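# Hang the hose on both wall hooks

## Task

Put the hose onto both of the wall's hooks so that, at the end, it hangs motionless with no part touching the floor; the robot must not fall over or be left leaning, or the task counts as failed.

## Robot and tools

The robot is a LinearBot: a base that drives in any direction, a column about 1.7 m high, and a carriage moved along it by lift_m (0 to 1 m). The carriage holds a left and a right arm, six joints each, and each arm ends in a five-finger hand. Arm bases are at about 0.57 m + lift_m above the floor, and carriage parts hang about 0.15 m lower. A hand point reaches up to 0.78 m from its shoulder but only about 0.4 m below its arm base. Parked joints 1 to 6 are 0, 0.05, 0.05, 1.45, 0, 0. Cameras: carriage_camera (fixed, forward, about 20 degrees down), left_wrist_camera and right_wrist_camera (on the little-finger side, aimed at the hand point).

Frames: the base frame has its origin on the floor beneath the base centre, x forward, y left, z up, in metres. The left_hand and right_hand readings are hand points in this frame and are usually a little higher than the truth, most at long reach. base_odometry is measured from the base frame at scene start, counts wheel turns only (slip counts as travel), and gives heading in rad, positive left.

move: one action. "base" takes exactly one relative offset from where the base last reported itself: translate_m (forward +, -2 to 2 m), strafe_m (left +, -2 to 2 m) or rotate_rad (counter-clockwise +, -6.3 to 6.3). "joints" is one flat object keyed by joint name, covering both arms, lift and hands, with absolute targets. Joint 1 turns the arm about vertical (0 forward, + left, -2.617 to 3.054). Joint 2 is the shoulder (0 to 3.141; 0 upper arm back and level, 1.57 up, 3.14 forward). Joint 3 is the elbow (0 to 3.141; 0 folded, 3.14 straight). Joint 4 is wrist pitch (-1.57 to 1.57, + raises fingertips). Joint 5 is wrist yaw (-1.57 to 1.57, + turns fingertips right). Joint 6 is hand roll (-2.094 to 2.094, + clockwise seen from the forearm). Finger keys (little, ring, middle, index, thumb_bend, thumb_turn) run -1 to 1, +1 open/straight or thumb beside the palm, -1 closed or thumb in front of the palm. <side>_hand_force_limit (-1 to 1, about 0 to 10 N at the fingertip, 15 N for the thumb) and <side>_hand_speed (-0.96 to 1) are settings and do not move anything. Optional "speeds" caps for this action: translate_m/strafe_m 0.02 to 0.5 m/s, rotate_rad 0.05 to 1.57 rad/s, lift_m 0.02 to 0.27 m/s (default 0.25). "min_time_s" (0.1 to 8 s) sets the minimum duration for arm motions; 2 or more keeps hands straighter and slower. "cameras" chooses images; "blocking" false makes the call return within about 0.5 s while motion continues. A new move overrides only the targets it names. Actions end after about 14 s (time_out).

wait(seconds 0 to 10) lets time pass and returns state. stop brakes all running motions, though not instantly. zoom_image(camera, region [x0,y0,x1,y1], at most 504x504 px) enlarges the latest image. show_instructions shows reference pages. finished_scene ends the scene and cannot be undone; the hose must then stay hung with no help.

Results: base_status and joint_status give done, moving, off_target (at rest but short, maybe still pushing), not_followed (withheld by the self-collision check), contact_stop or time_out. After one of the last two appears, the remaining calls in that reply are skipped. on_its_own lists things the robot did unasked. motor_effort is in percent, with the peak in brackets. <side>_hand_stopped_by lists little, ring, middle, index, thumb_bend, thumb_turn as moving/target/force/stalled/fault. Load lines are in N, positive when a finger is pushed open; a load falling to about 0 means the grip is lost. MOTOR HOT warns at 75 °C. At 100 °C that arm goes limp for 30 to 60 s and reads limit_stop_at_motor_heat, so park stretched or loaded arms to let them cool.

Gripping: each finger moves only when its target changes. It locks when it reaches the target or when its load reaches the force limit. For a gentle grip, close at hand_speed -0.94 or below. Starting settings are force_limit 0 and speed -0.8, so raise force_limit before grasping. With the thumb turned in, the hand wraps objects 0.035 to 0.065 m thick, and handles down to about 0.025 m.

Avoid: hitting the wall or hooks at default speeds; arms touching each other, which can end the scene; pulling against the hose while it is caught on a hook; carrying loads high or stretched out, which can tip the robot; and letting the hose drop. Heavier than about 1 kg per level hand sags the hand 7 to 25 cm. If a drive stops against something, back off about 0.2 m. Turning an arm outward by 0.5 rad or more while joint 2 is under 0.8 can hit the column.

Each tool is called after "Call:" by a JSON object that holds its "op" and its "data", one argument or row to a line.

Reference images:

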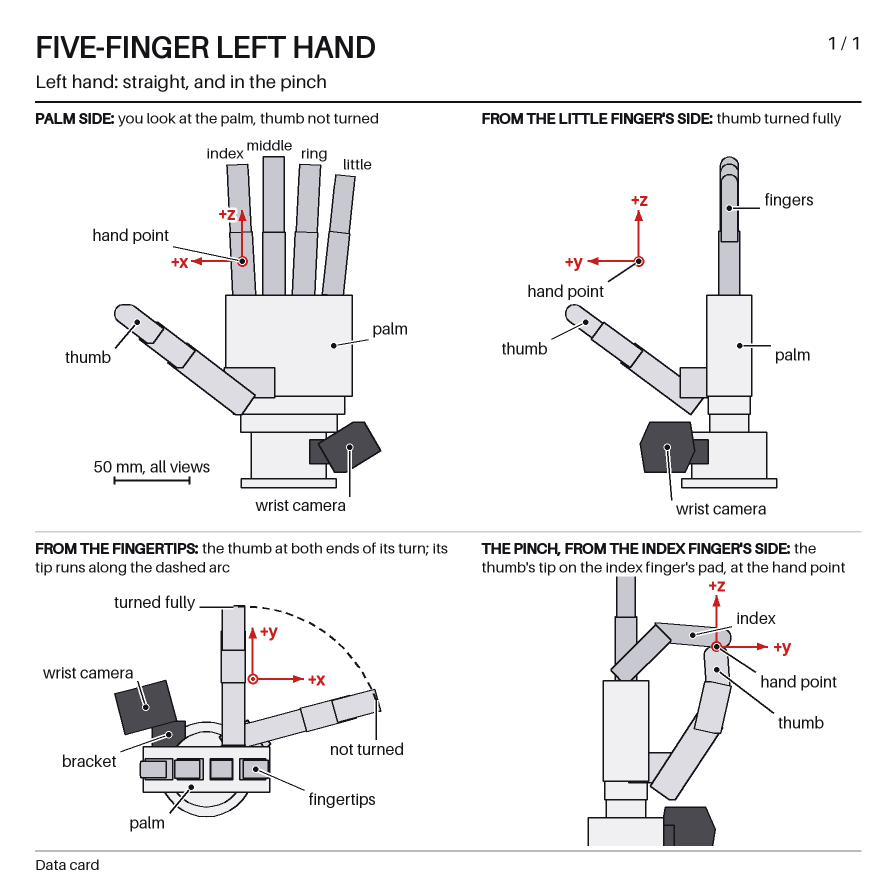

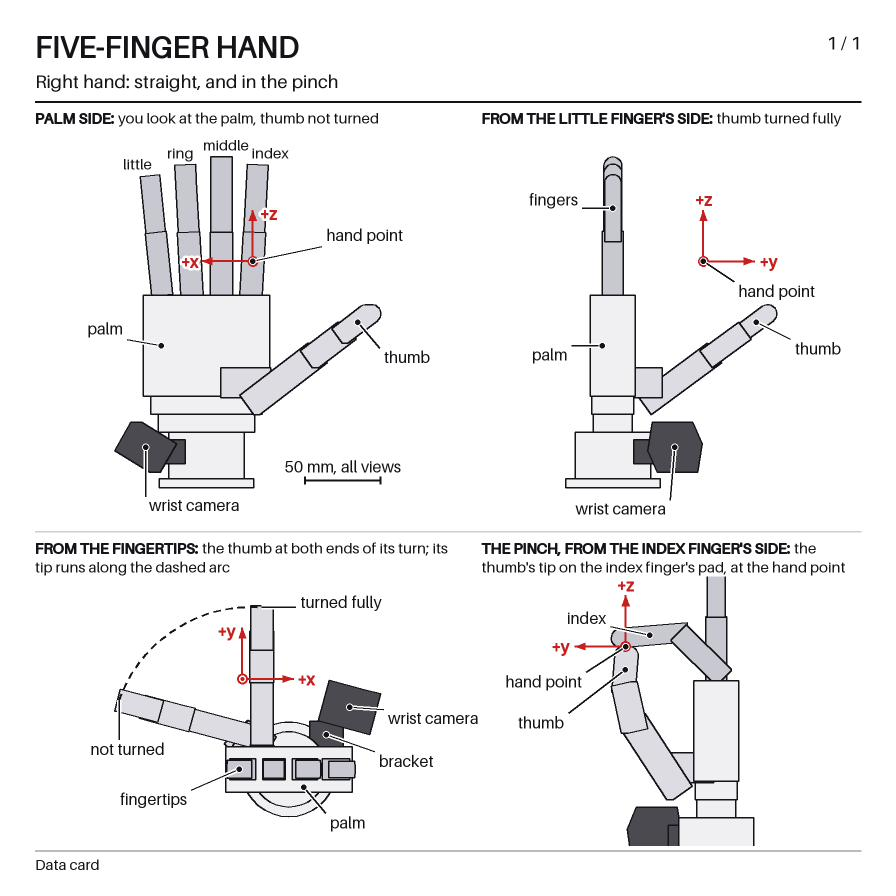

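## Session

Call:
{"op": "move", "data": {

}}

Scene clock: 0.00 s.
Joint torques (N m): no reading
base_odometry: x=+0.000 y=+0.000 heading=+0.000
base_status: not commanded
joint_positions: lift_m=+0.300 left_joint1_rad=+0.006 left_joint2_rad=+0.070 left_joint3_rad=+0.054 left_joint4_rad=+1.432 left_joint5_rad=+0.039 left_joint6_rad=+0.048 right_joint1_rad=+0.008 right_joint2_rad=+0.046 right_joint3_rad=+0.035 right_joint4_rad=+1.432 right_joint5_rad=-0.031 right_joint6_rad=+0.004 left_hand_little=+1.000 left_hand_ring=+1.000 left_hand_middle=+1.000 left_hand_index=+1.000 left_hand_thumb_turn=+1.000 left_hand_thumb_bend=+1.000 left_hand_force_limit=+0.000 left_hand_speed=-0.800 right_hand_little=+1.000 right_hand_ring=+1.000 right_hand_middle=+1.000 right_hand_index=+1.000 right_hand_thumb_turn=+1.000 right_hand_thumb_bend=+1.000 right_hand_force_limit=+0.000 right_hand_speed=-0.800
joint_status: not commanded
left_hand_stopped_by: target,target,target,target,target,target
right_hand_stopped_by: target,target,target,target,target,target
left_little_load_n: 0.0
left_ring_load_n: 0.0
left_middle_load_n: 0.0
left_index_load_n: 0.5
left_thumb_bend_load_n: 0.0
left_thumb_turn_load_n: 0.0
right_little_load_n: 0.0
right_ring_load_n: 0.0
right_middle_load_n: 0.0
right_index_load_n: 0.0
right_thumb_bend_load_n: 0.0
right_thumb_turn_load_n: 0.0
motor_effort: lift_m=+32 drive_wheels=+2
left_hand: x=+0.3338 y=+0.2846 z=+1.2890 quat_wxyz=(+0.723, -0.039, +0.069, -0.687) (m; base frame)
right_hand: x=+0.3299 y=-0.2814 z=+1.2846 quat_wxyz=(+0.710, -0.064, +0.042, -0.700) (m; base frame)
pictures: carriage_camera, left_wrist_camera, right_wrist_camera

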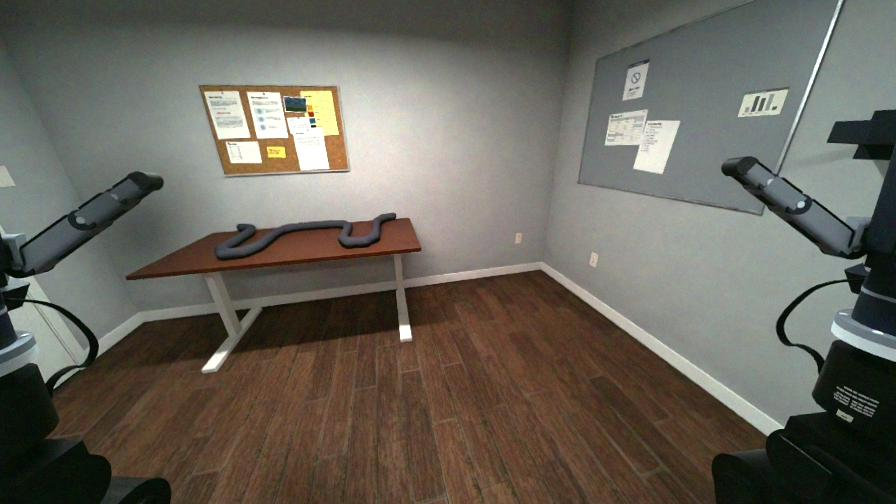

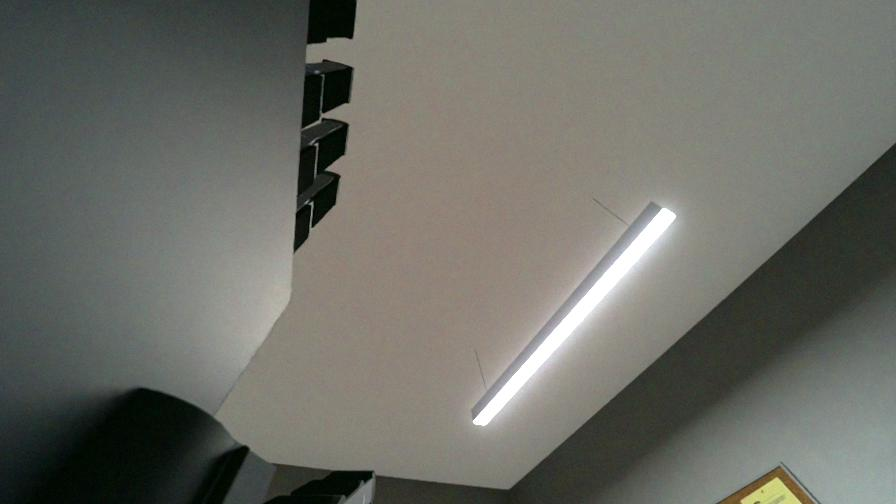

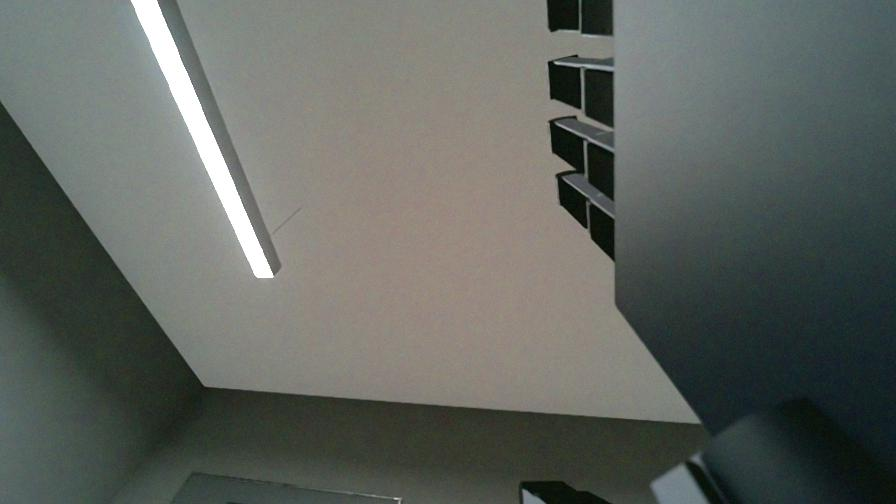

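Call:
{"op": "zoom_image", "data": {
  "camera": "carriage_camera",
  "region": [120, 160, 460, 380]
}}

Call:
{"op": "move", "data": {
  "base": {"rotate_rad": 1.3},
  "cameras": ["carriage_camera"]
}}

Scaled by 1.482 from the camera's image (finer frame: 1280x720).

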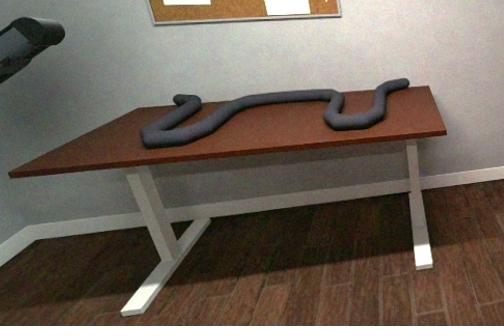

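Scene clock: 3.20 s.
Joint torques (N m): left_arm=[-0.28 3.86 6.12 0.24 0.07 -0.1] | right_arm=[-0.14 4.15 4.46 0.04 -0.08 -0.01]
move: done
base_odometry: x=+0.000 y=+0.000 heading=+1.300
base_status: done
joint_positions: lift_m=+0.300 left_joint1_rad=+0.006 left_joint2_rad=+0.070 left_joint3_rad=+0.054 left_joint4_rad=+1.432 left_joint5_rad=+0.039 left_joint6_rad=+0.048 right_joint1_rad=+0.008 right_joint2_rad=+0.046 right_joint3_rad=+0.035 right_joint4_rad=+1.431 right_joint5_rad=-0.031 right_joint6_rad=+0.004 left_hand_little=+1.000 left_hand_ring=+1.000 left_hand_middle=+1.000 left_hand_index=+1.000 left_hand_thumb_turn=+1.000 left_hand_thumb_bend=+1.000 left_hand_force_limit=+0.000 left_hand_speed=-0.800 right_hand_little=+1.000 right_hand_ring=+1.000 right_hand_middle=+1.000 right_hand_index=+1.000 right_hand_thumb_turn=+1.000 right_hand_thumb_bend=+1.000 right_hand_force_limit=+0.000 right_hand_speed=-0.800
joint_status: not commanded
left_hand_stopped_by: target,target,target,target,target,target
right_hand_stopped_by: target,target,target,target,target,target
left_little_load_n: 0.0
left_ring_load_n: 0.0
left_middle_load_n: 0.0
left_index_load_n: 0.0
left_thumb_bend_load_n: 0.0
left_thumb_turn_load_n: 0.0
right_little_load_n: 0.5
right_ring_load_n: 0.0
right_middle_load_n: 0.0
right_index_load_n: 0.0
right_thumb_bend_load_n: 0.0
right_thumb_turn_load_n: 0.0
motor_effort: lift_m=+32(32) drive_wheels=+5(12)
left_hand: x=+0.3339 y=+0.2846 z=+1.2889 quat_wxyz=(+0.723, -0.040, +0.069, -0.687)
right_hand: x=+0.3300 y=-0.2814 z=+1.2846 quat_wxyz=(+0.710, -0.064, +0.042, -0.700)

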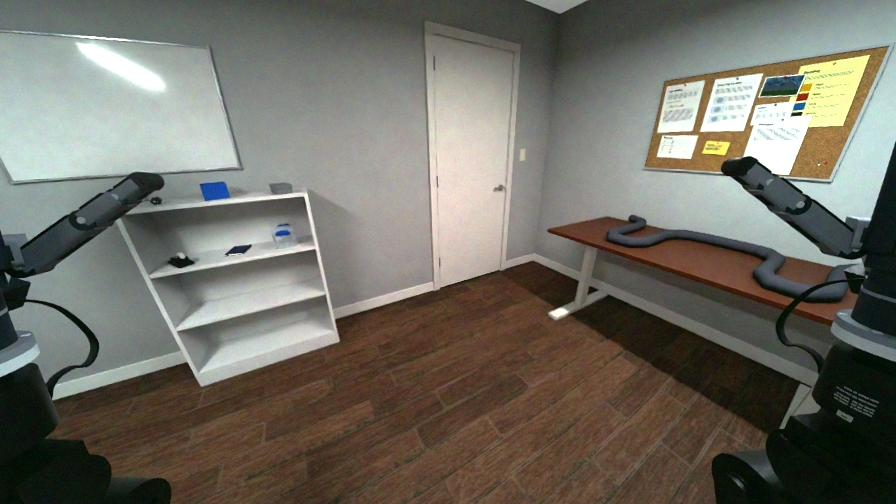

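Call:
{"op": "move", "data": {
  "base": {"rotate_rad": 1.3},
  "cameras": ["carriage_camera"]
}}

Call:
{"op": "move", "data": {
  "base": {"rotate_rad": 1.3},
  "cameras": ["carriage_camera"]
}}

Scene clock: 6.30 s.
Joint torques (N m): left_arm=[-0.28 3.85 6.11 0.19 0.08 -0.1] | right_arm=[-0.12 4.22 4.52 0.04 -0.08 0]
move: done
base_odometry: x=+0.000 y=+0.000 heading=+2.600
base_status: done
joint_positions: lift_m=+0.300 left_joint1_rad=+0.006 left_joint2_rad=+0.070 left_joint3_rad=+0.054 left_joint4_rad=+1.432 left_joint5_rad=+0.039 left_joint6_rad=+0.048 right_joint1_rad=+0.008 right_joint2_rad=+0.046 right_joint3_rad=+0.035 right_joint4_rad=+1.430 right_joint5_rad=-0.031 right_joint6_rad=+0.004 left_hand_little=+1.000 left_hand_ring=+1.000 left_hand_middle=+1.000 left_hand_index=+1.000 left_hand_thumb_turn=+1.000 left_hand_thumb_bend=+1.000 left_hand_force_limit=+0.000 left_hand_speed=-0.800 right_hand_little=+1.000 right_hand_ring=+1.000 right_hand_middle=+1.000 right_hand_index=+1.000 right_hand_thumb_turn=+1.000 right_hand_thumb_bend=+1.000 right_hand_force_limit=+0.000 right_hand_speed=-0.800
joint_status: not commanded
left_hand_stopped_by: target,target,target,target,target,target
right_hand_stopped_by: target,target,target,target,target,target
left_little_load_n: 0.0
left_ring_load_n: 0.0
left_middle_load_n: 0.0
left_index_load_n: 0.0
left_thumb_bend_load_n: 0.0
left_thumb_turn_load_n: 0.0
right_little_load_n: 0.0
right_ring_load_n: 0.0
right_middle_load_n: 0.0
right_index_load_n: 0.0
right_thumb_bend_load_n: 0.0
right_thumb_turn_load_n: 0.0
motor_effort: lift_m=+32(32) drive_wheels=+4(12)
left_hand: x=+0.3339 y=+0.2846 z=+1.2889 quat_wxyz=(+0.723, -0.040, +0.069, -0.687)
right_hand: x=+0.3302 y=-0.2814 z=+1.2845 quat_wxyz=(+0.710, -0.064, +0.042, -0.700)

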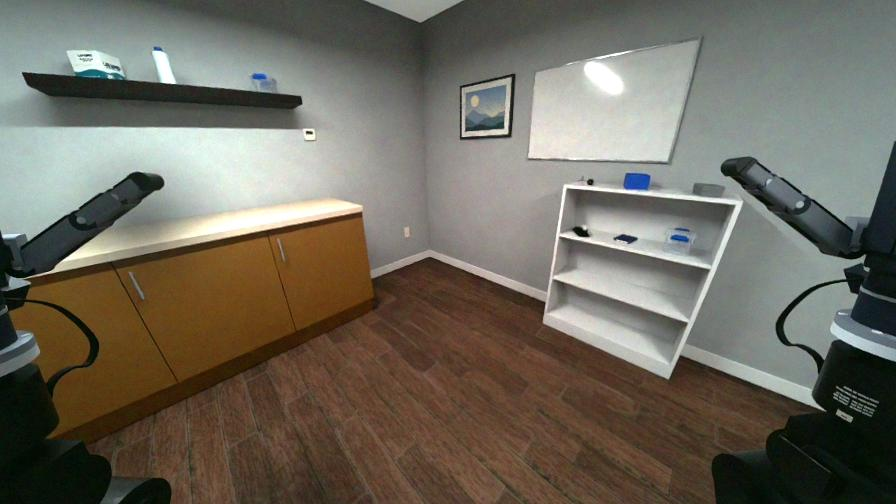

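Scene clock: 9.17 s.
Joint torques (N m): left_arm=[-0.28 3.89 6.22 0.23 0.07 -0.11] | right_arm=[-0.16 4.18 4.45 0.03 -0.08 -0.01]
move: done
base_odometry: x=+0.000 y=+0.000 heading=-2.384
base_status: done
joint_positions: lift_m=+0.300 left_joint1_rad=+0.006 left_joint2_rad=+0.070 left_joint3_rad=+0.054 left_joint4_rad=+1.432 left_joint5_rad=+0.039 left_joint6_rad=+0.048 right_joint1_rad=+0.008 right_joint2_rad=+0.046 right_joint3_rad=+0.035 right_joint4_rad=+1.430 right_joint5_rad=-0.031 right_joint6_rad=+0.004 left_hand_little=+1.000 left_hand_ring=+1.000 left_hand_middle=+1.000 left_hand_index=+1.000 left_hand_thumb_turn=+1.000 left_hand_thumb_bend=+1.000 left_hand_force_limit=+0.000 left_hand_speed=-0.800 right_hand_little=+1.000 right_hand_ring=+1.000 right_hand_middle=+1.000 right_hand_index=+1.000 right_hand_thumb_turn=+1.000 right_hand_thumb_bend=+1.000 right_hand_force_limit=+0.000 right_hand_speed=-0.800
joint_status: not commanded
left_hand_stopped_by: target,target,target,target,target,target
right_hand_stopped_by: target,target,target,target,target,target
left_little_load_n: 0.0
left_ring_load_n: 0.0
left_middle_load_n: 0.0
left_index_load_n: 0.0
left_thumb_bend_load_n: 0.0
left_thumb_turn_load_n: 0.0
right_little_load_n: 0.0
right_ring_load_n: 0.0
right_middle_load_n: 0.0
right_index_load_n: 0.0
right_thumb_bend_load_n: 0.0
right_thumb_turn_load_n: 0.0
motor_effort: lift_m=+32(32) drive_wheels=+5(14)
left_hand: x=+0.3339 y=+0.2846 z=+1.2889 quat_wxyz=(+0.723, -0.040, +0.069, -0.687)
right_hand: x=+0.3302 y=-0.2814 z=+1.2845 quat_wxyz=(+0.710, -0.064, +0.042, -0.700)

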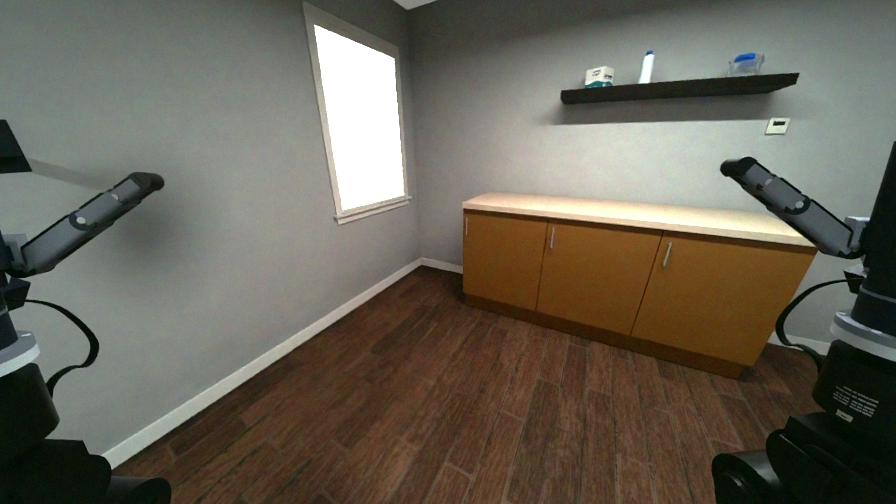

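Call:
{"op": "move", "data": {
  "base": {"rotate_rad": 0.8},
  "cameras": ["carriage_camera"]
}}

Scene clock: 11.60 s.
Joint torques (N m): left_arm=[-0.27 3.84 6.05 0.23 0.07 -0.1] | right_arm=[-0.13 4.19 4.45 0.03 -0.07 -0.01]
move: done
base_odometry: x=+0.000 y=+0.000 heading=-1.584
base_status: done
joint_positions: lift_m=+0.300 left_joint1_rad=+0.006 left_joint2_rad=+0.070 left_joint3_rad=+0.054 left_joint4_rad=+1.432 left_joint5_rad=+0.039 left_joint6_rad=+0.048 right_joint1_rad=+0.008 right_joint2_rad=+0.046 right_joint3_rad=+0.035 right_joint4_rad=+1.430 right_joint5_rad=-0.031 right_joint6_rad=+0.004 left_hand_little=+1.000 left_hand_ring=+1.000 left_hand_middle=+1.000 left_hand_index=+1.000 left_hand_thumb_turn=+1.000 left_hand_thumb_bend=+1.000 left_hand_force_limit=+0.000 left_hand_speed=-0.800 right_hand_little=+1.000 right_hand_ring=+1.000 right_hand_middle=+1.000 right_hand_index=+1.000 right_hand_thumb_turn=+1.000 right_hand_thumb_bend=+1.000 right_hand_force_limit=+0.000 right_hand_speed=-0.800
joint_status: not commanded
left_hand_stopped_by: target,target,target,target,target,target
right_hand_stopped_by: target,target,target,target,target,target
left_little_load_n: 0.0
left_ring_load_n: 0.0
left_middle_load_n: 0.0
left_index_load_n: 0.0
left_thumb_bend_load_n: 0.0
left_thumb_turn_load_n: 0.0
right_little_load_n: 0.0
right_ring_load_n: 0.0
right_middle_load_n: -0.5
right_index_load_n: 0.0
right_thumb_bend_load_n: 0.0
right_thumb_turn_load_n: 0.0
motor_effort: lift_m=+32(32) drive_wheels=+4(13)
left_hand: x=+0.3339 y=+0.2846 z=+1.2889 quat_wxyz=(+0.723, -0.040, +0.069, -0.687)
right_hand: x=+0.3303 y=-0.2814 z=+1.2845 quat_wxyz=(+0.710, -0.064, +0.042, -0.700)

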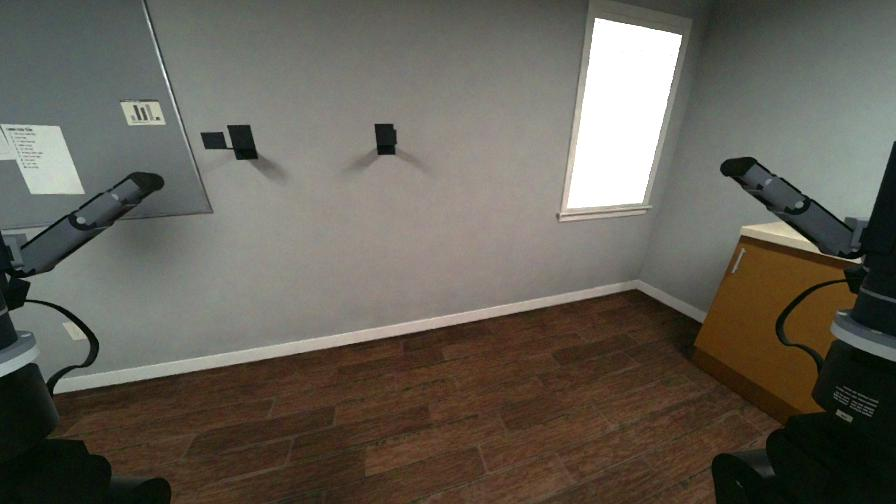

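Call:
{"op": "zoom_image", "data": {
  "camera": "carriage_camera",
  "region": [180, 90, 440, 220]
}}

Scaled by 1.938 from the camera's image (finer frame: 1280x720).

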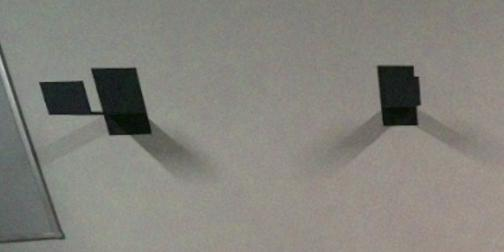

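Call:
{"op": "move", "data": {
  "base": {"rotate_rad": 0.23}
}}

Call:
{"op": "move", "data": {
  "base": {"translate_m": 0.6},
  "cameras": ["carriage_camera"]
}}

Call:
{"op": "zoom_image", "data": {
  "camera": "carriage_camera",
  "region": [120, 50, 500, 250]
}}

Call:
{"op": "move", "data": {
  "base": {"strafe_m": 0.28},
  "cameras": ["carriage_camera"]
}}

Call:
{"op": "zoom_image", "data": {
  "camera": "carriage_camera",
  "region": [200, 50, 700, 250]
}}

Scene clock: 16.40 s.
Joint torques (N m): left_arm=[-0.28 3.77 6.16 0.26 0.07 -0.1] | right_arm=[-0.14 4.19 4.44 0.05 -0.08 -0.02]
move: done
base_odometry: x=+0.000 y=+0.000 heading=-1.354
base_status: done
joint_positions: lift_m=+0.300 left_joint1_rad=+0.006 left_joint2_rad=+0.070 left_joint3_rad=+0.054 left_joint4_rad=+1.432 left_joint5_rad=+0.039 left_joint6_rad=+0.048 right_joint1_rad=+0.008 right_joint2_rad=+0.046 right_joint3_rad=+0.035 right_joint4_rad=+1.430 right_joint5_rad=-0.031 right_joint6_rad=+0.004 left_hand_little=+1.000 left_hand_ring=+1.000 left_hand_middle=+1.000 left_hand_index=+1.000 left_hand_thumb_turn=+1.000 left_hand_thumb_bend=+1.000 left_hand_force_limit=+0.000 left_hand_speed=-0.800 right_hand_little=+1.000 right_hand_ring=+1.000 right_hand_middle=+1.000 right_hand_index=+1.000 right_hand_thumb_turn=+1.000 right_hand_thumb_bend=+1.000 right_hand_force_limit=+0.000 right_hand_speed=-0.800
joint_status: not commanded
left_hand_stopped_by: target,target,target,target,target,target
right_hand_stopped_by: target,target,target,target,target,target
left_little_load_n: 0.0
left_ring_load_n: -0.5
left_middle_load_n: 0.0
left_index_load_n: 0.0
left_thumb_bend_load_n: 0.0
left_thumb_turn_load_n: 0.0
right_little_load_n: 0.0
right_ring_load_n: 0.0
right_middle_load_n: 0.0
right_index_load_n: 0.0
right_thumb_bend_load_n: 0.5
right_thumb_turn_load_n: 0.0
motor_effort: lift_m=+32(32) drive_wheels=+4(14)
left_hand: x=+0.3338 y=+0.2846 z=+1.2890 quat_wxyz=(+0.723, -0.039, +0.069, -0.687)
right_hand: x=+0.3303 y=-0.2814 z=+1.2845 quat_wxyz=(+0.710, -0.064, +0.042, -0.700)
pictures: none

Scene clock: 19.80 s.
Joint torques (N m): left_arm=[-0.28 3.71 6.12 0.2 0.07 -0.1] | right_arm=[-0.14 4.14 4.4 0.02 -0.08 -0.01]
move: done
base_odometry: x=+0.129 y=-0.586 heading=-1.354
base_status: done
joint_positions: lift_m=+0.300 left_joint1_rad=+0.006 left_joint2_rad=+0.070 left_joint3_rad=+0.054 left_joint4_rad=+1.430 left_joint5_rad=+0.039 left_joint6_rad=+0.048 right_joint1_rad=+0.008 right_joint2_rad=+0.046 right_joint3_rad=+0.035 right_joint4_rad=+1.430 right_joint5_rad=-0.031 right_joint6_rad=+0.004 left_hand_little=+1.000 left_hand_ring=+1.000 left_hand_middle=+1.000 left_hand_index=+1.000 left_hand_thumb_turn=+1.000 left_hand_thumb_bend=+1.000 left_hand_force_limit=+0.000 left_hand_speed=-0.800 right_hand_little=+1.000 right_hand_ring=+1.000 right_hand_middle=+1.000 right_hand_index=+1.000 right_hand_thumb_turn=+1.000 right_hand_thumb_bend=+1.000 right_hand_force_limit=+0.000 right_hand_speed=-0.800
joint_status: not commanded
left_hand_stopped_by: target,target,target,target,target,target
right_hand_stopped_by: target,target,target,target,target,target
left_little_load_n: 0.0
left_ring_load_n: 0.0
left_middle_load_n: 0.0
left_index_load_n: 0.0
left_thumb_bend_load_n: 0.0
left_thumb_turn_load_n: 0.0
right_little_load_n: 0.0
right_ring_load_n: 0.0
right_middle_load_n: 0.0
right_index_load_n: 0.0
right_thumb_bend_load_n: 0.0
right_thumb_turn_load_n: 0.0
motor_effort: lift_m=+32(32) drive_wheels=-3(19)
left_hand: x=+0.3342 y=+0.2846 z=+1.2888 quat_wxyz=(+0.723, -0.040, +0.069, -0.687)
right_hand: x=+0.3302 y=-0.2814 z=+1.2845 quat_wxyz=(+0.710, -0.064, +0.042, -0.700)

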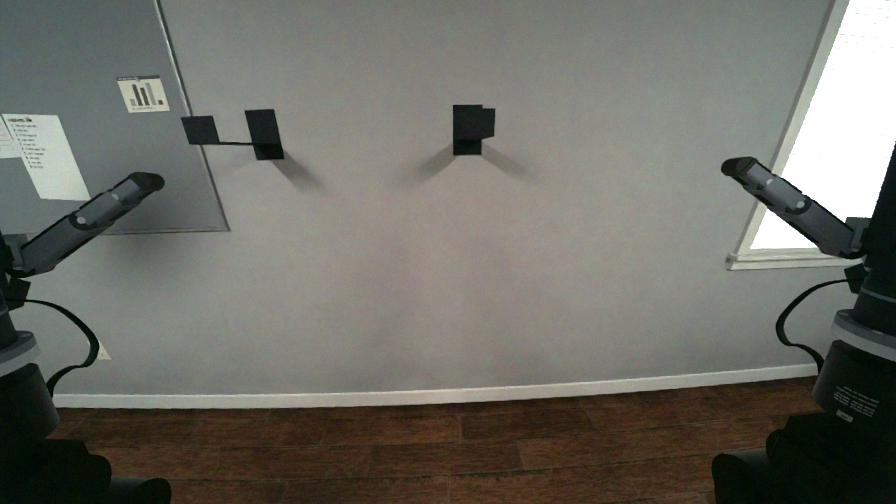

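Scaled by 1.326 from the camera's image (finer frame: 1280x720).

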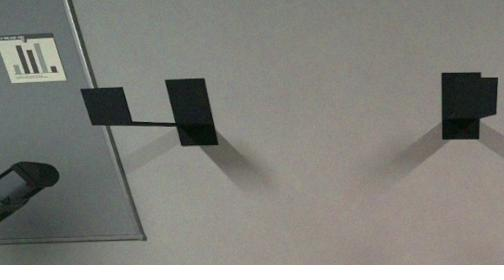

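Scene clock: 22.20 s.
Joint torques (N m): left_arm=[-0.16 3.88 6.04 0.26 0.08 -0.11] | right_arm=[-0.13 4.14 4.44 0.04 -0.08 -0.01]
move: done
base_odometry: x=+0.403 y=-0.526 heading=-1.354
base_status: done
joint_positions: lift_m=+0.300 left_joint1_rad=+0.006 left_joint2_rad=+0.070 left_joint3_rad=+0.054 left_joint4_rad=+1.430 left_joint5_rad=+0.038 left_joint6_rad=+0.048 right_joint1_rad=+0.008 right_joint2_rad=+0.046 right_joint3_rad=+0.035 right_joint4_rad=+1.430 right_joint5_rad=-0.032 right_joint6_rad=+0.004 left_hand_little=+1.000 left_hand_ring=+1.000 left_hand_middle=+1.000 left_hand_index=+1.000 left_hand_thumb_turn=+1.000 left_hand_thumb_bend=+1.000 left_hand_force_limit=+0.000 left_hand_speed=-0.800 right_hand_little=+1.000 right_hand_ring=+1.000 right_hand_middle=+1.000 right_hand_index=+1.000 right_hand_thumb_turn=+1.000 right_hand_thumb_bend=+1.000 right_hand_force_limit=+0.000 right_hand_speed=-0.800
joint_status: not commanded
left_hand_stopped_by: target,target,target,target,target,target
right_hand_stopped_by: target,target,target,target,target,target
left_little_load_n: 0.0
left_ring_load_n: 0.0
left_middle_load_n: 0.0
left_index_load_n: 0.0
left_thumb_bend_load_n: 0.0
left_thumb_turn_load_n: 0.0
right_little_load_n: 0.0
right_ring_load_n: -0.5
right_middle_load_n: 0.0
right_index_load_n: 0.0
right_thumb_bend_load_n: 0.0
right_thumb_turn_load_n: 0.0
motor_effort: lift_m=+32(32) drive_wheels=+0(13)
left_hand: x=+0.3342 y=+0.2846 z=+1.2888 quat_wxyz=(+0.722, -0.040, +0.069, -0.687)
right_hand: x=+0.3303 y=-0.2814 z=+1.2845 quat_wxyz=(+0.710, -0.065, +0.042, -0.700)

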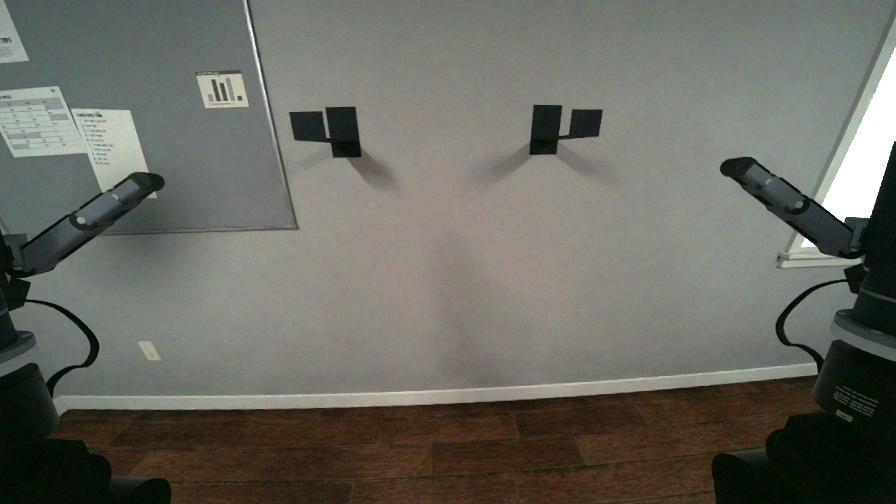

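Scaled by 1.008 from the camera's image (finer frame: 1280x720).

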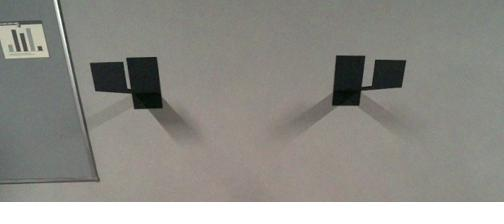

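Call:
{"op": "move", "data": {
  "joints": {"lift_m": 0.65},
  "base": {"strafe_m": -0.03},
  "cameras": ["carriage_camera"]
}}

Call:
{"op": "zoom_image", "data": {
  "camera": "carriage_camera",
  "region": [230, 130, 680, 330]
}}

Scene clock: 27.17 s.
Joint torques (N m): left_arm=[-0.31 3.85 6.09 0.23 0.07 -0.11] | right_arm=[-0.14 4.14 4.48 0.02 -0.08 -0.01]
move: done
base_odometry: x=+0.374 y=-0.532 heading=-1.354
base_status: done
joint_positions: lift_m=+0.650 left_joint1_rad=+0.007 left_joint2_rad=+0.070 left_joint3_rad=+0.054 left_joint4_rad=+1.430 left_joint5_rad=+0.038 left_joint6_rad=+0.048 right_joint1_rad=+0.008 right_joint2_rad=+0.046 right_joint3_rad=+0.035 right_joint4_rad=+1.430 right_joint5_rad=-0.031 right_joint6_rad=+0.004 left_hand_little=+1.000 left_hand_ring=+1.000 left_hand_middle=+1.000 left_hand_index=+1.000 left_hand_thumb_turn=+1.000 left_hand_thumb_bend=+1.000 left_hand_force_limit=+0.000 left_hand_speed=-0.800 right_hand_little=+1.000 right_hand_ring=+1.000 right_hand_middle=+1.000 right_hand_index=+1.000 right_hand_thumb_turn=+1.000 right_hand_thumb_bend=+1.000 right_hand_force_limit=+0.000 right_hand_speed=-0.800
joint_status: all done
left_hand_stopped_by: target,target,target,target,target,target
right_hand_stopped_by: target,target,target,target,target,target
left_little_load_n: 0.0
left_ring_load_n: 0.0
left_middle_load_n: 0.0
left_index_load_n: 0.0
left_thumb_bend_load_n: 0.0
left_thumb_turn_load_n: 0.0
right_little_load_n: 0.0
right_ring_load_n: 0.0
right_middle_load_n: 0.0
right_index_load_n: 0.0
right_thumb_bend_load_n: 0.0
right_thumb_turn_load_n: 0.0
motor_effort: lift_m=+33(41) drive_wheels=+2(8)
left_hand: x=+0.3342 y=+0.2847 z=+1.6387 quat_wxyz=(+0.723, -0.040, +0.069, -0.687)
right_hand: x=+0.3302 y=-0.2814 z=+1.6344 quat_wxyz=(+0.710, -0.064, +0.042, -0.700)
carriage_camera: T_world_to_cam=[[-0.03562, -0.9991, -0.02292, 0.04272], [-0.36935, 0.03447, -0.92865, 1.54965], [0.92861, -0.02461, -0.37025, 0.47236]] pos_world=[0.13525, 0.0009, 1.61495]

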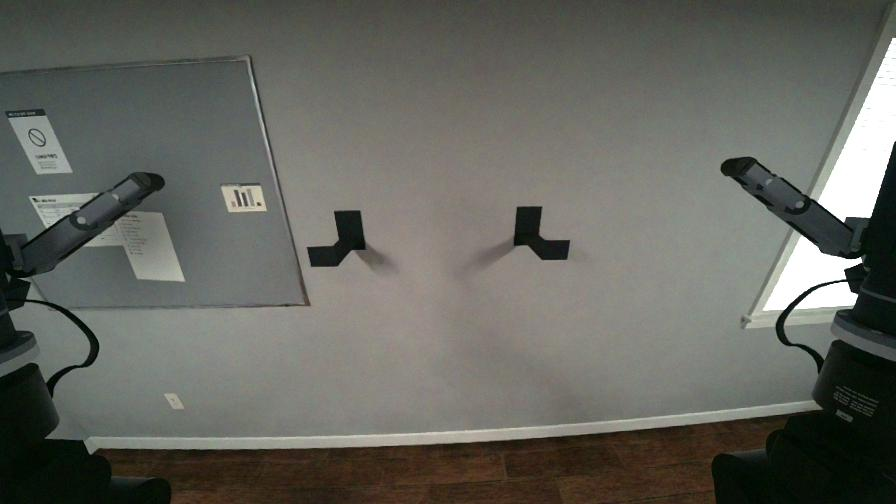

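Scaled by 1.120 from the camera's image (finer frame: 1280x720).

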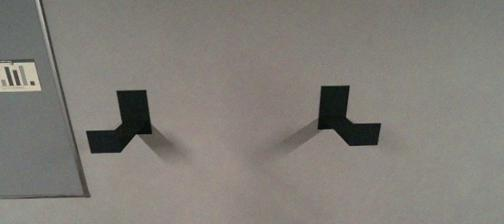

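Call:
{"op": "move", "data": {
  "base": {"rotate_rad": 1.57}
}}

Call:
{"op": "move", "data": {
  "base": {"strafe_m": 1.15},
  "joints": {"lift_m": 0.5}
}}

Call:
{"op": "move", "data": {
  "base": {"translate_m": 0.5},
  "cameras": ["carriage_camera"]
}}

Scene clock: 32.23 s.
Joint torques (N m): left_arm=[-0.31 3.84 5.83 0.23 0.09 -0.1] | right_arm=[-0.14 4.16 4.44 0.03 -0.08 -0.01]
move: done
base_odometry: x=+0.374 y=-0.532 heading=+0.216
base_status: done
joint_positions: lift_m=+0.650 left_joint1_rad=+0.007 left_joint2_rad=+0.070 left_joint3_rad=+0.054 left_joint4_rad=+1.430 left_joint5_rad=+0.038 left_joint6_rad=+0.048 right_joint1_rad=+0.008 right_joint2_rad=+0.046 right_joint3_rad=+0.035 right_joint4_rad=+1.430 right_joint5_rad=-0.031 right_joint6_rad=+0.004 left_hand_little=+1.000 left_hand_ring=+1.000 left_hand_middle=+1.000 left_hand_index=+1.000 left_hand_thumb_turn=+1.000 left_hand_thumb_bend=+1.000 left_hand_force_limit=+0.000 left_hand_speed=-0.800 right_hand_little=+1.000 right_hand_ring=+1.000 right_hand_middle=+1.000 right_hand_index=+1.000 right_hand_thumb_turn=+1.000 right_hand_thumb_bend=+1.000 right_hand_force_limit=+0.000 right_hand_speed=-0.800
joint_status: not commanded
left_hand_stopped_by: target,target,target,target,target,target
right_hand_stopped_by: target,target,target,target,target,target
left_little_load_n: 0.0
left_ring_load_n: 0.0
left_middle_load_n: 0.0
left_index_load_n: 0.0
left_thumb_bend_load_n: 0.0
left_thumb_turn_load_n: 0.0
right_little_load_n: 0.0
right_ring_load_n: 0.0
right_middle_load_n: 0.0
right_index_load_n: 0.0
right_thumb_bend_load_n: 0.0
right_thumb_turn_load_n: 0.0
motor_effort: lift_m=+33(33) drive_wheels=+4(15)
left_hand: x=+0.3342 y=+0.2847 z=+1.6387 quat_wxyz=(+0.723, -0.040, +0.069, -0.687)
right_hand: x=+0.3302 y=-0.2814 z=+1.6344 quat_wxyz=(+0.710, -0.064, +0.042, -0.700)
pictures: none

Scene clock: 36.93 s.
Joint torques (N m): left_arm=[-0.38 3.84 5.91 0.24 0.08 -0.11] | right_arm=[-0.13 4.12 4.38 0.04 -0.08 -0.01]
move: done
base_odometry: x=+0.126 y=+0.591 heading=+0.217
base_status: done
joint_positions: lift_m=+0.500 left_joint1_rad=+0.007 left_joint2_rad=+0.070 left_joint3_rad=+0.054 left_joint4_rad=+1.430 left_joint5_rad=+0.038 left_joint6_rad=+0.048 right_joint1_rad=+0.008 right_joint2_rad=+0.046 right_joint3_rad=+0.035 right_joint4_rad=+1.430 right_joint5_rad=-0.031 right_joint6_rad=+0.004 left_hand_little=+1.000 left_hand_ring=+1.000 left_hand_middle=+1.000 left_hand_index=+1.000 left_hand_thumb_turn=+1.000 left_hand_thumb_bend=+1.000 left_hand_force_limit=+0.000 left_hand_speed=-0.800 right_hand_little=+1.000 right_hand_ring=+1.000 right_hand_middle=+1.000 right_hand_index=+1.000 right_hand_thumb_turn=+1.000 right_hand_thumb_bend=+1.000 right_hand_force_limit=+0.000 right_hand_speed=-0.800
joint_status: all done
left_hand_stopped_by: target,target,target,target,target,target
right_hand_stopped_by: target,target,target,target,target,target
left_little_load_n: 0.0
left_ring_load_n: 0.0
left_middle_load_n: 0.0
left_index_load_n: 0.0
left_thumb_bend_load_n: 0.0
left_thumb_turn_load_n: -0.5
right_little_load_n: 0.0
right_ring_load_n: 0.0
right_middle_load_n: 0.0
right_index_load_n: 0.0
right_thumb_bend_load_n: 0.0
right_thumb_turn_load_n: 0.0
motor_effort: lift_m=+29(30) drive_wheels=+5(18)
left_hand: x=+0.3342 y=+0.2847 z=+1.4891 quat_wxyz=(+0.723, -0.040, +0.069, -0.687)
right_hand: x=+0.3302 y=-0.2814 z=+1.4848 quat_wxyz=(+0.710, -0.064, +0.042, -0.700)
pictures: none

Scene clock: 40.07 s.
Joint torques (N m): left_arm=[-0.32 3.88 6.05 0.21 0.08 -0.1] | right_arm=[-0.17 4.18 4.42 0.03 -0.07 -0.02]
move: done
base_odometry: x=+0.615 y=+0.699 heading=+0.217
base_status: done
joint_positions: lift_m=+0.500 left_joint1_rad=+0.007 left_joint2_rad=+0.070 left_joint3_rad=+0.054 left_joint4_rad=+1.431 left_joint5_rad=+0.038 left_joint6_rad=+0.048 right_joint1_rad=+0.008 right_joint2_rad=+0.046 right_joint3_rad=+0.035 right_joint4_rad=+1.430 right_joint5_rad=-0.031 right_joint6_rad=+0.004 left_hand_little=+1.000 left_hand_ring=+1.000 left_hand_middle=+1.000 left_hand_index=+1.000 left_hand_thumb_turn=+1.000 left_hand_thumb_bend=+1.000 left_hand_force_limit=+0.000 left_hand_speed=-0.800 right_hand_little=+1.000 right_hand_ring=+1.000 right_hand_middle=+1.000 right_hand_index=+1.000 right_hand_thumb_turn=+1.000 right_hand_thumb_bend=+1.000 right_hand_force_limit=+0.000 right_hand_speed=-0.800
joint_status: not commanded
left_hand_stopped_by: target,target,target,target,target,target
right_hand_stopped_by: target,target,target,target,target,target
left_little_load_n: 0.0
left_ring_load_n: 0.0
left_middle_load_n: 0.0
left_index_load_n: 0.0
left_thumb_bend_load_n: 0.0
left_thumb_turn_load_n: 0.0
right_little_load_n: 0.0
right_ring_load_n: 0.0
right_middle_load_n: 0.5
right_index_load_n: -0.5
right_thumb_bend_load_n: 0.0
right_thumb_turn_load_n: 0.0
motor_effort: lift_m=+29(29) drive_wheels=-1(12)
left_hand: x=+0.3341 y=+0.2847 z=+1.4891 quat_wxyz=(+0.723, -0.040, +0.069, -0.687)
right_hand: x=+0.3304 y=-0.2814 z=+1.4847 quat_wxyz=(+0.710, -0.065, +0.042, -0.700)
carriage_camera: T_world_to_cam=[[-0.03562, -0.9991, -0.02292, 0.03929], [-0.36935, 0.03447, -0.92865, 1.41072], [0.92861, -0.02461, -0.37025, 0.41697]] pos_world=[0.13525, 0.0009, 1.46535]

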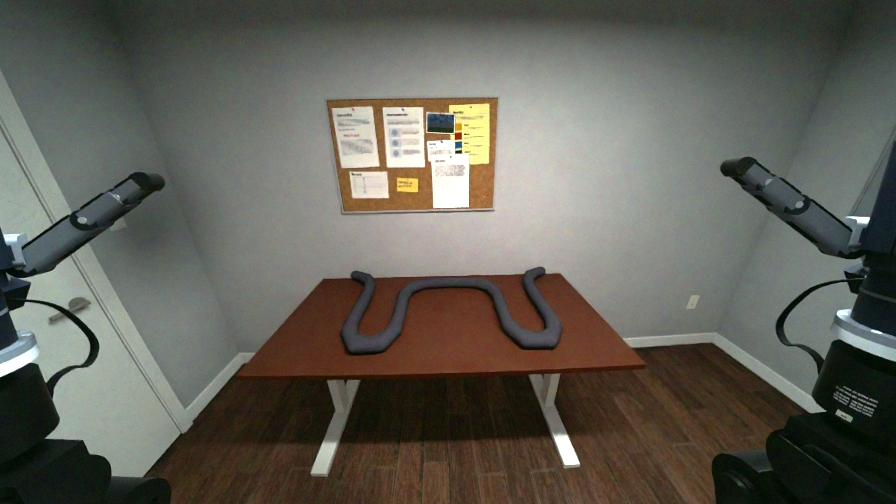

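Call:
{"op": "zoom_image", "data": {
  "camera": "carriage_camera",
  "region": [230, 230, 650, 400]
}}

Scaled by 1.200 from the camera's image (finer frame: 1280x720).

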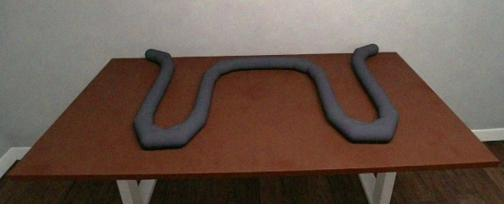

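Call:
{"op": "move", "data": {
  "base": {"translate_m": 0.25},
  "cameras": ["carriage_camera"]
}}

Call:
{"op": "zoom_image", "data": {
  "camera": "carriage_camera",
  "region": [250, 280, 450, 460]
}}

Call:
{"op": "zoom_image", "data": {
  "camera": "carriage_camera",
  "region": [450, 280, 650, 460]
}}

Scene clock: 47.77 s.
Joint torques (N m): left_arm=[-0.32 3.78 6.23 0.25 0.09 -0.1] | right_arm=[-0.14 4.16 4.49 0.04 -0.08 -0.01]
move: done
base_odometry: x=+0.859 y=+0.753 heading=+0.217
base_status: done
joint_positions: lift_m=+0.500 left_joint1_rad=+0.007 left_joint2_rad=+0.070 left_joint3_rad=+0.054 left_joint4_rad=+1.430 left_joint5_rad=+0.038 left_joint6_rad=+0.048 right_joint1_rad=+0.008 right_joint2_rad=+0.046 right_joint3_rad=+0.035 right_joint4_rad=+1.429 right_joint5_rad=-0.031 right_joint6_rad=+0.004 left_hand_little=+1.000 left_hand_ring=+1.000 left_hand_middle=+1.000 left_hand_index=+1.000 left_hand_thumb_turn=+1.000 left_hand_thumb_bend=+1.000 left_hand_force_limit=+0.000 left_hand_speed=-0.800 right_hand_little=+1.000 right_hand_ring=+1.000 right_hand_middle=+1.000 right_hand_index=+1.000 right_hand_thumb_turn=+1.000 right_hand_thumb_bend=+1.000 right_hand_force_limit=+0.000 right_hand_speed=-0.800
joint_status: not commanded
left_hand_stopped_by: target,target,target,target,target,target
right_hand_stopped_by: target,target,target,target,target,target
left_little_load_n: 0.0
left_ring_load_n: 0.0
left_middle_load_n: 0.0
left_index_load_n: 0.0
left_thumb_bend_load_n: 0.0
left_thumb_turn_load_n: 0.0
right_little_load_n: 0.0
right_ring_load_n: 0.0
right_middle_load_n: 0.0
right_index_load_n: 0.0
right_thumb_bend_load_n: 0.0
right_thumb_turn_load_n: 0.0
motor_effort: lift_m=+29(29) drive_wheels=+4(15)
left_hand: x=+0.3343 y=+0.2847 z=+1.4890 quat_wxyz=(+0.723, -0.040, +0.069, -0.687)
right_hand: x=+0.3306 y=-0.2814 z=+1.4846 quat_wxyz=(+0.710, -0.065, +0.043, -0.700)
carriage_camera: T_world_to_cam=[[-0.03562, -0.9991, -0.02292, 0.03929], [-0.36935, 0.03447, -0.92865, 1.41072], [0.92861, -0.02461, -0.37025, 0.41697]] pos_world=[0.13525, 0.0009, 1.46535]

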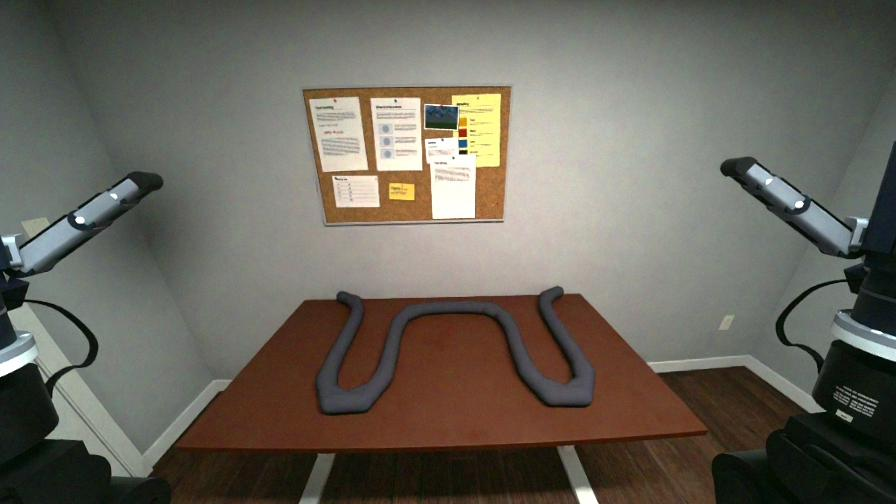

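Scaled by 2.520 from the camera's image (finer frame: 1280x720).

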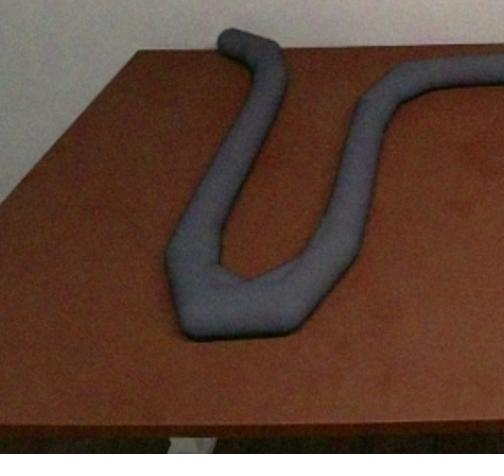

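Scaled by 2.520 from the camera's image (finer frame: 1280x720).

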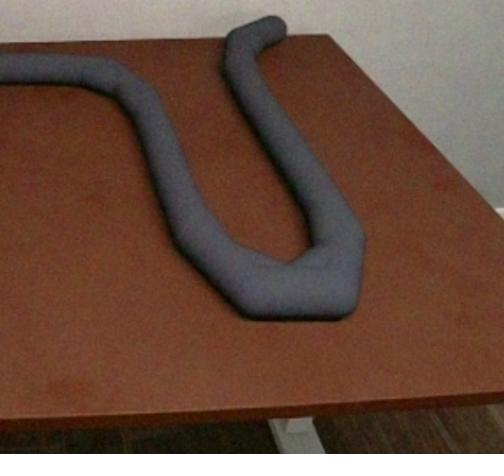

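Call:
{"op": "move", "data": {
  "joints": {"left_joint1_rad":0,"left_joint2_rad":1.57,"left_joint3_rad":1.57,"left_joint4_rad":0,"left_joint5_rad":0,"left_joint6_rad":0,"right_joint1_rad":0,"right_joint2_rad":1.57,"right_joint3_rad":1.57,"right_joint4_rad":0,"right_joint5_rad":0,"right_joint6_rad":0,"left_hand_thumb_turn":-1,"right_hand_thumb_turn":-1},
  "min_time_s": 3,
  "cameras": ["all"]
}}

Scene clock: 54.73 s.
Joint torques (N m): left_arm=[-0.91 -7.3 10.63 2.26 0.02 -0.22] | right_arm=[-1.01 -7.57 8.96 1.69 0.01 -0.07]
move: done
base_odometry: x=+0.859 y=+0.753 heading=+0.217
base_status: not commanded
joint_positions: lift_m=+0.500 left_joint1_rad=+0.007 left_joint2_rad=+1.556 left_joint3_rad=+1.543 left_joint4_rad=+0.018 left_joint5_rad=+0.008 left_joint6_rad=+0.013 right_joint1_rad=+0.008 right_joint2_rad=+1.565 right_joint3_rad=+1.535 right_joint4_rad=+0.006 right_joint5_rad=-0.012 right_joint6_rad=+0.004 left_hand_little=+1.000 left_hand_ring=+1.000 left_hand_middle=+1.000 left_hand_index=+1.000 left_hand_thumb_turn=-1.000 left_hand_thumb_bend=+1.000 left_hand_force_limit=+0.000 left_hand_speed=-0.800 right_hand_little=+1.000 right_hand_ring=+1.000 right_hand_middle=+1.000 right_hand_index=+1.000 right_hand_thumb_turn=-1.000 right_hand_thumb_bend=+1.000 right_hand_force_limit=+0.000 right_hand_speed=-0.800
joint_status: all done
left_hand_stopped_by: target,target,target,target,target,target
right_hand_stopped_by: target,target,target,target,target,target
left_little_load_n: -0.5
left_ring_load_n: 0.0
left_middle_load_n: 0.0
left_index_load_n: 0.0
left_thumb_bend_load_n: 0.0
left_thumb_turn_load_n: 0.0
right_little_load_n: 0.0
right_ring_load_n: 0.0
right_middle_load_n: 0.0
right_index_load_n: 0.0
right_thumb_bend_load_n: 0.0
right_thumb_turn_load_n: 0.0
motor_effort: lift_m=+29(29) drive_wheels=+4(4)
left_hand: x=+0.7593 y=+0.2911 z=+1.4223 quat_wxyz=(+0.504, -0.495, +0.502, -0.499)
right_hand: x=+0.7603 y=-0.2816 z=+1.4107 quat_wxyz=(+0.500, -0.510, +0.502, -0.488)
pictures: carriage_camera, left_wrist_camera, right_wrist_camera
carriage_camera: T_world_to_cam=[[-0.03562, -0.9991, -0.02292, 0.03929], [-0.36935, 0.03447, -0.92865, 1.41072], [0.92861, -0.02461, -0.37025, 0.41697]] pos_world=[0.13525, 0.0009, 1.46535]
left_wrist_camera: T_world_to_cam=[[-0.04252, -0.24329, 0.96902, -1.27389], [-0.48804, -0.84125, -0.23262, 0.9512], [0.87179, -0.48281, -0.08297, -0.29522]] pos_world=[0.66743, 0.34774, 1.4312]
right_wrist_camera: T_world_to_cam=[[-0.03532, -0.2568, -0.96582, 1.3175], [-0.49167, 0.84584, -0.20692, 0.9135], [0.87007, 0.46755, -0.15614, -0.19636]] pos_world=[0.66651, -0.34253, 1.43083]

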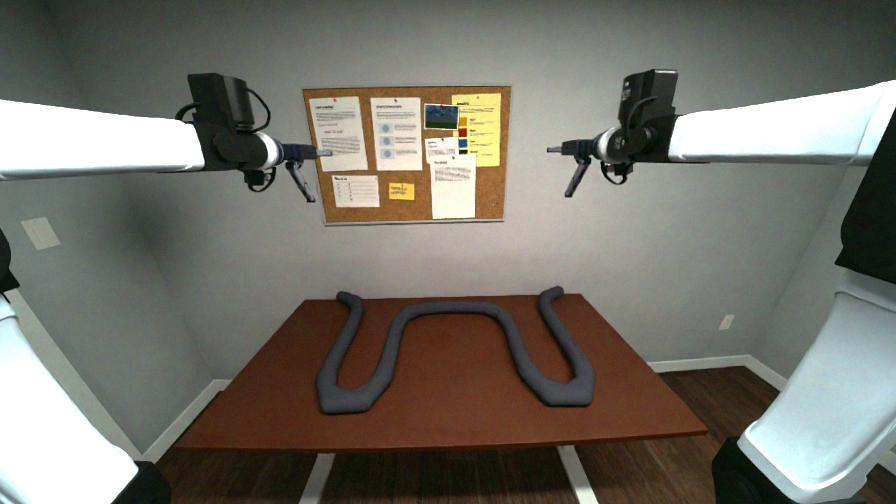

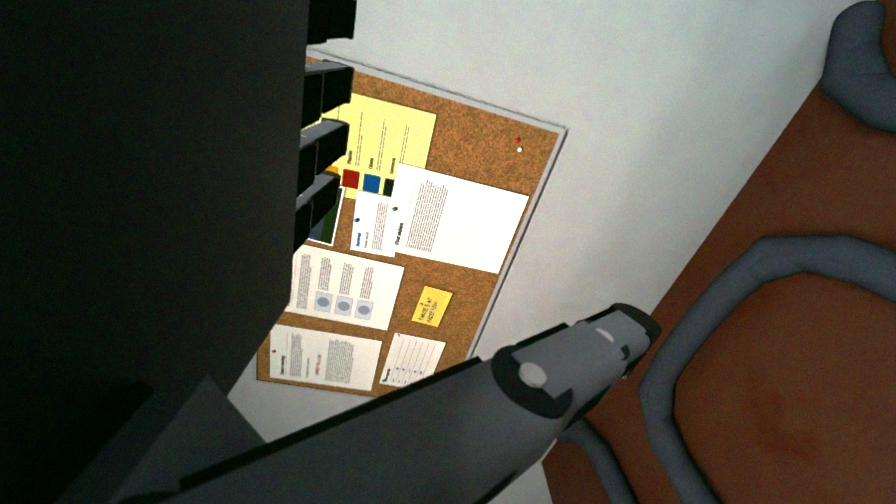

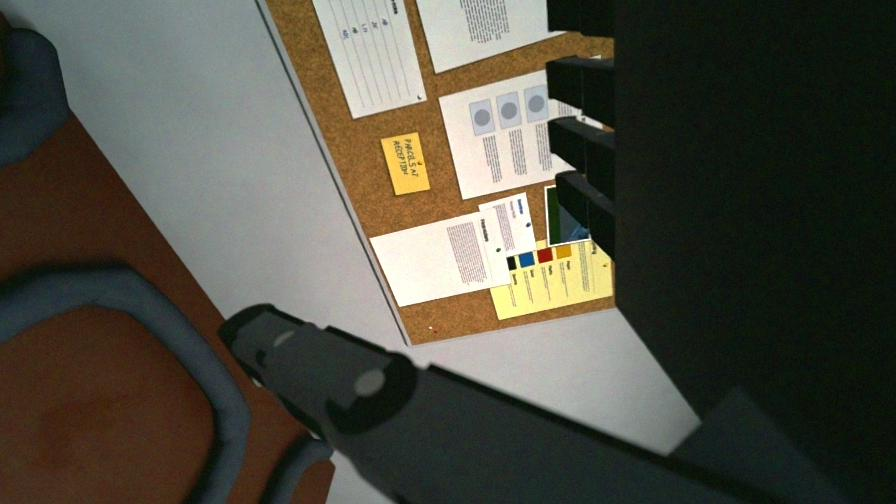

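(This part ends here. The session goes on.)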